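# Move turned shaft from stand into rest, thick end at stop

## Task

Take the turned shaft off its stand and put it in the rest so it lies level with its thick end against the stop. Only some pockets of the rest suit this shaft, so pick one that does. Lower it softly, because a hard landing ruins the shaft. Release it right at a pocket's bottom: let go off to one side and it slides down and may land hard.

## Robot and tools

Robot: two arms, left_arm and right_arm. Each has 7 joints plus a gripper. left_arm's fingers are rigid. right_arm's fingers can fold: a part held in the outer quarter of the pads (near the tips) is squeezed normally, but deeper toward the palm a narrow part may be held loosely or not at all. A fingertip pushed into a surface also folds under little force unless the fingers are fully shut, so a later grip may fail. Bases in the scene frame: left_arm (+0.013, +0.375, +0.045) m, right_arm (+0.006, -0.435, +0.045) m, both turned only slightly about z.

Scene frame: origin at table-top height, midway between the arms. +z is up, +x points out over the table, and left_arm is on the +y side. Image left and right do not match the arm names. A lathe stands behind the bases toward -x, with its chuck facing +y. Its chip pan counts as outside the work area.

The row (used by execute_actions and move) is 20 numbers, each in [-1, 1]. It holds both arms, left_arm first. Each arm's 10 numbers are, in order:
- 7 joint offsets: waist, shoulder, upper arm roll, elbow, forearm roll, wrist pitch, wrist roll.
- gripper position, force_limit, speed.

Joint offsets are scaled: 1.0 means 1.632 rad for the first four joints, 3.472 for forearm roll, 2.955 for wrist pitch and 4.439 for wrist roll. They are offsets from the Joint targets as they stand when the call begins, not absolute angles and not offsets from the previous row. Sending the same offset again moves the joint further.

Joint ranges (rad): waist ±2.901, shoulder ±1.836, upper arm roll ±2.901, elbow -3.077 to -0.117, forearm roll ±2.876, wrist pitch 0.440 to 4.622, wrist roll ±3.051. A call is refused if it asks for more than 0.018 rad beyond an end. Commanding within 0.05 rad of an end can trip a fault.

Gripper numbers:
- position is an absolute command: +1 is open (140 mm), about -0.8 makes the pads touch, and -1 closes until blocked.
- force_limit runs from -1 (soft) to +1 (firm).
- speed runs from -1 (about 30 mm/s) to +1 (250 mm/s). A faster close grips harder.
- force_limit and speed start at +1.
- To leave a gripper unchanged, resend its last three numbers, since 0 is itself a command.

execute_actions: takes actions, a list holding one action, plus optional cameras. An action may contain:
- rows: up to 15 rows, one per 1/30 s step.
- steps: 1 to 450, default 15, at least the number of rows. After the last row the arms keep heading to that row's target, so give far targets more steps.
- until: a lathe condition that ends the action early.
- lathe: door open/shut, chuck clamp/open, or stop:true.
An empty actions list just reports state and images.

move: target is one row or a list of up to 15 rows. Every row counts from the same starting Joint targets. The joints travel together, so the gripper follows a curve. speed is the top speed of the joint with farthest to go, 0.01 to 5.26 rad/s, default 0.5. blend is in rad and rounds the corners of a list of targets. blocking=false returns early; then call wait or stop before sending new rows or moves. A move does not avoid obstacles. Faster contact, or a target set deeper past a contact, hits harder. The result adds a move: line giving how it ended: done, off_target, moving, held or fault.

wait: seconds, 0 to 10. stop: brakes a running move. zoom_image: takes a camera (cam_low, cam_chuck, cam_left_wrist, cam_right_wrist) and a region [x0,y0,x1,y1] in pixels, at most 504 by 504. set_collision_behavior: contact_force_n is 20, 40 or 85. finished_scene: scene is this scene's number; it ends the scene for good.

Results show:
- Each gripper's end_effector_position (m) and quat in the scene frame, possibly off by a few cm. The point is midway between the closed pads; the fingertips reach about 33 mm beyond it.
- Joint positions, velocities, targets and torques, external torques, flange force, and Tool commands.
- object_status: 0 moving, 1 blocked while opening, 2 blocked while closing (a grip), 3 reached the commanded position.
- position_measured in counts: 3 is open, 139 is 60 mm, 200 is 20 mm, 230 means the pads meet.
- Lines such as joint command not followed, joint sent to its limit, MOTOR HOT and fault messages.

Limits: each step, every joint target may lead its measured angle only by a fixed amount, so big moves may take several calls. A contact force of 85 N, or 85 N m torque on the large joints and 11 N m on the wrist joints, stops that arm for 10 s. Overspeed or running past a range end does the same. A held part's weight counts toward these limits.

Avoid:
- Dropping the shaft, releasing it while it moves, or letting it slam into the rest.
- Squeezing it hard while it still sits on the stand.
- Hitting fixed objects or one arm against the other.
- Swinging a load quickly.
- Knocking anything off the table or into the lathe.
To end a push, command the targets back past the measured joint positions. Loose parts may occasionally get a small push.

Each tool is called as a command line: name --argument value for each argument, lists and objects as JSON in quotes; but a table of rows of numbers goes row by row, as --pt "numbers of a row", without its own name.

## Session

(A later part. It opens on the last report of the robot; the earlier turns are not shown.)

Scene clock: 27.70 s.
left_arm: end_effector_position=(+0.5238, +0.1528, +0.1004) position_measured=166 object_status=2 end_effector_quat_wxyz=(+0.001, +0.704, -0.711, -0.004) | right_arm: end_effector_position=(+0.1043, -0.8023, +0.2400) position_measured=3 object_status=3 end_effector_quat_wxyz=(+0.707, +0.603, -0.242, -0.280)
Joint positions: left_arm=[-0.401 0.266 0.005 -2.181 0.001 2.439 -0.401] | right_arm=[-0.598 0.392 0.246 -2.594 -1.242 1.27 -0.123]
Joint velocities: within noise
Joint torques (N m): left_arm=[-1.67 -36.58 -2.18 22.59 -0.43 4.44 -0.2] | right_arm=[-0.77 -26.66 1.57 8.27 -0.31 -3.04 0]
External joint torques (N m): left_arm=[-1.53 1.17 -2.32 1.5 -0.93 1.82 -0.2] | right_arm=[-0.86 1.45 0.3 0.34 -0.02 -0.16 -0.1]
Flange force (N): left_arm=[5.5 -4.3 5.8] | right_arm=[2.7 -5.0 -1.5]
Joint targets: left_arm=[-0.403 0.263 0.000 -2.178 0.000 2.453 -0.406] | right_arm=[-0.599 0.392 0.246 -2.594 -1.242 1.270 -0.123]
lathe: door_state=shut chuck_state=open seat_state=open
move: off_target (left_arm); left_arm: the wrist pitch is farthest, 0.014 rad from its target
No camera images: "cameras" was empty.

move --target '[0,0,0,0,0,0,0,0.3,0.8,-1,0,0,0,0,0,0,0,1,1,1]' --cameras '["cam_left_wrist"]'

move --pt "0 -0.0534 0 0.0162 0 -0.0425 0 0.3 0.8 -1 0 0 0 0 0 0 0 1 1 1" --pt "0 -0.0974 0 0.0445 0 -0.0824 0 0.3 0.8 -1 0 0 0 0 0 0 0 1 1 1" --speed 0.25 --blend '[0.05,0]' --cameras '["cam_left_wrist","cam_low"]'

zoom_image --camera "cam_low" --region '[180, 225, 240, 275]'

Scene clock: 29.80 s.
left_arm: end_effector_position=(+0.5276, +0.1486, +0.1027) position_measured=91 object_status=0 end_effector_quat_wxyz=(-0.002, +0.702, -0.712, +0.003) | right_arm: end_effector_position=(+0.1043, -0.8023, +0.2400) position_measured=3 object_status=3 end_effector_quat_wxyz=(+0.707, +0.603, -0.242, -0.280)
Joint positions: left_arm=[-0.401 0.265 0.001 -2.179 0.001 2.451 -0.402] | right_arm=[-0.598 0.392 0.246 -2.594 -1.242 1.27 -0.123]
Joint velocities: within noise
Joint torques (N m): left_arm=[-0.49 -36.22 0.05 20.66 0.45 2.79 -0.15] | right_arm=[-0.74 -26.61 1.53 8.27 -0.3 -3.04 0.02]
External joint torques (N m): left_arm=[-0.59 1.47 -0.28 -0.4 -0.04 0.15 -0.15] | right_arm=[-0.72 1.34 0.37 0.38 -0.01 -0.16 -0.08]
Flange force (N): left_arm=[1.8 -1.3 3.3] | right_arm=[2.5 -4.7 -1.7]
Joint targets: left_arm=[-0.403 0.263 0.000 -2.178 0.000 2.453 -0.406] | right_arm=[-0.599 0.392 0.246 -2.594 -1.242 1.270 -0.123]
lathe: door_state=shut chuck_state=open seat_state=open
move: done
camera_calibration:
cam_left_wrist: T_world_to_cam=[[-0.999865, 0.00964595, -0.0133176, 0.538109], [0.00448159, 0.93907, 0.343698, -0.176292], [0.0158215, 0.343591, -0.938986, 0.180449], [0, 0, 0, 1]] pos_world=[0.535971, 0.098359, 0.237197]
Images, in order (width x height): cam_left_wrist 896x504.

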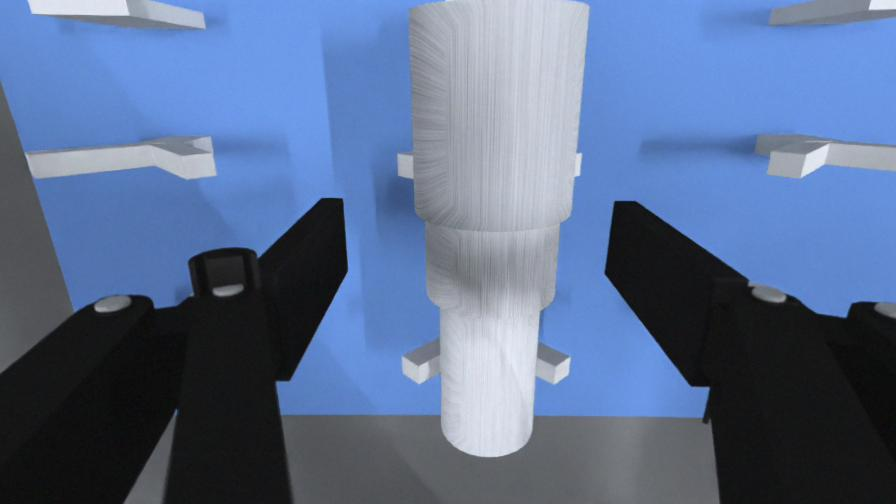

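Scene clock: 31.50 s.
left_arm: end_effector_position=(+0.5265, +0.1490, +0.2033) position_measured=91 object_status=3 end_effector_quat_wxyz=(-0.001, +0.702, -0.712, +0.001) | right_arm: end_effector_position=(+0.1043, -0.8023, +0.2400) position_measured=3 object_status=3 end_effector_quat_wxyz=(+0.707, +0.603, -0.242, -0.280)
Joint positions: left_arm=[-0.401 0.104 0.001 -2.105 0.001 2.212 -0.402] | right_arm=[-0.598 0.392 0.246 -2.594 -1.242 1.27 -0.123]
Joint velocities: left_arm=[0 0 0.001 0 0 -0.004 -0.001] | right_arm=[within noise]
Joint torques (N m): left_arm=[-0.52 -33.05 -0.15 22.84 0.57 2.3 -0.14] | right_arm=[-0.79 -26.64 1.57 8.24 -0.32 -3.05 0.04]
External joint torques (N m): left_arm=[-0.59 1.73 -0.32 -0.58 -0.05 -0.32 -0.14] | right_arm=[-0.73 1.38 0.44 0.36 -0.04 -0.16 -0.06]
Flange force (N): left_arm=[2.2 -2.3 2.1] | right_arm=[2.5 -4.8 -1.8]
Joint targets: left_arm=[-0.403 0.104 0.000 -2.105 0.000 2.209 -0.406] | right_arm=[-0.599 0.392 0.246 -2.594 -1.242 1.270 -0.123]
lathe: door_state=shut chuck_state=open seat_state=open
move: done
camera_calibration:
cam_left_wrist: T_world_to_cam=[[-0.999907, 0.00960875, -0.00969887, 0.537653], [0.00567345, 0.938596, 0.34497, -0.212167], [0.0124181, 0.344883, -0.938564, 0.276371], [0, 0, 0, 1]] pos_world=[0.535375, 0.0986577, 0.337797]
Images, in order (width x height): cam_low 504x504, cam_left_wrist 896x504.

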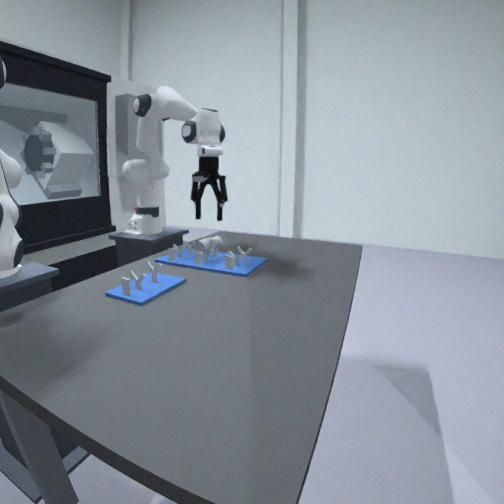

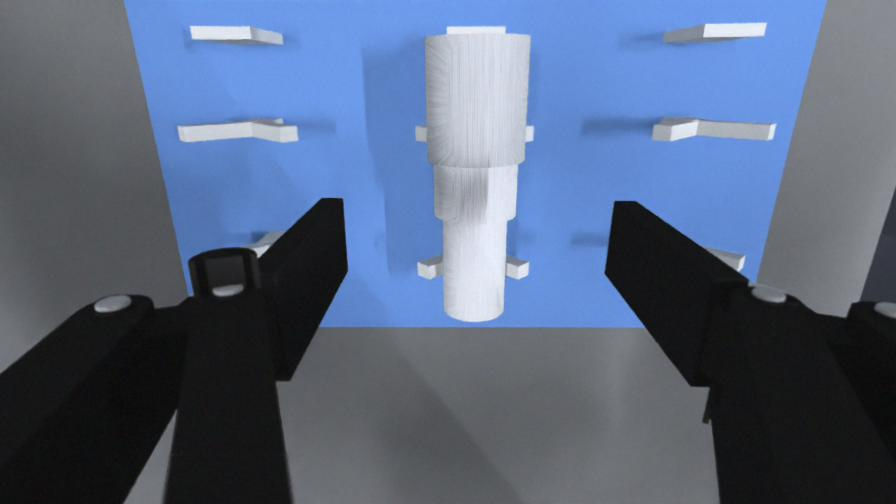

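Scaled by 8.400.

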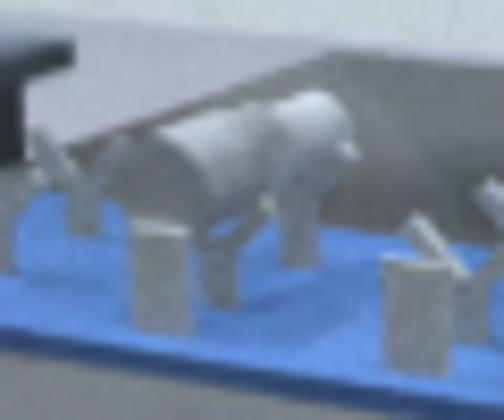

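finished_scene --scene 3

The scene is finished: the task was done.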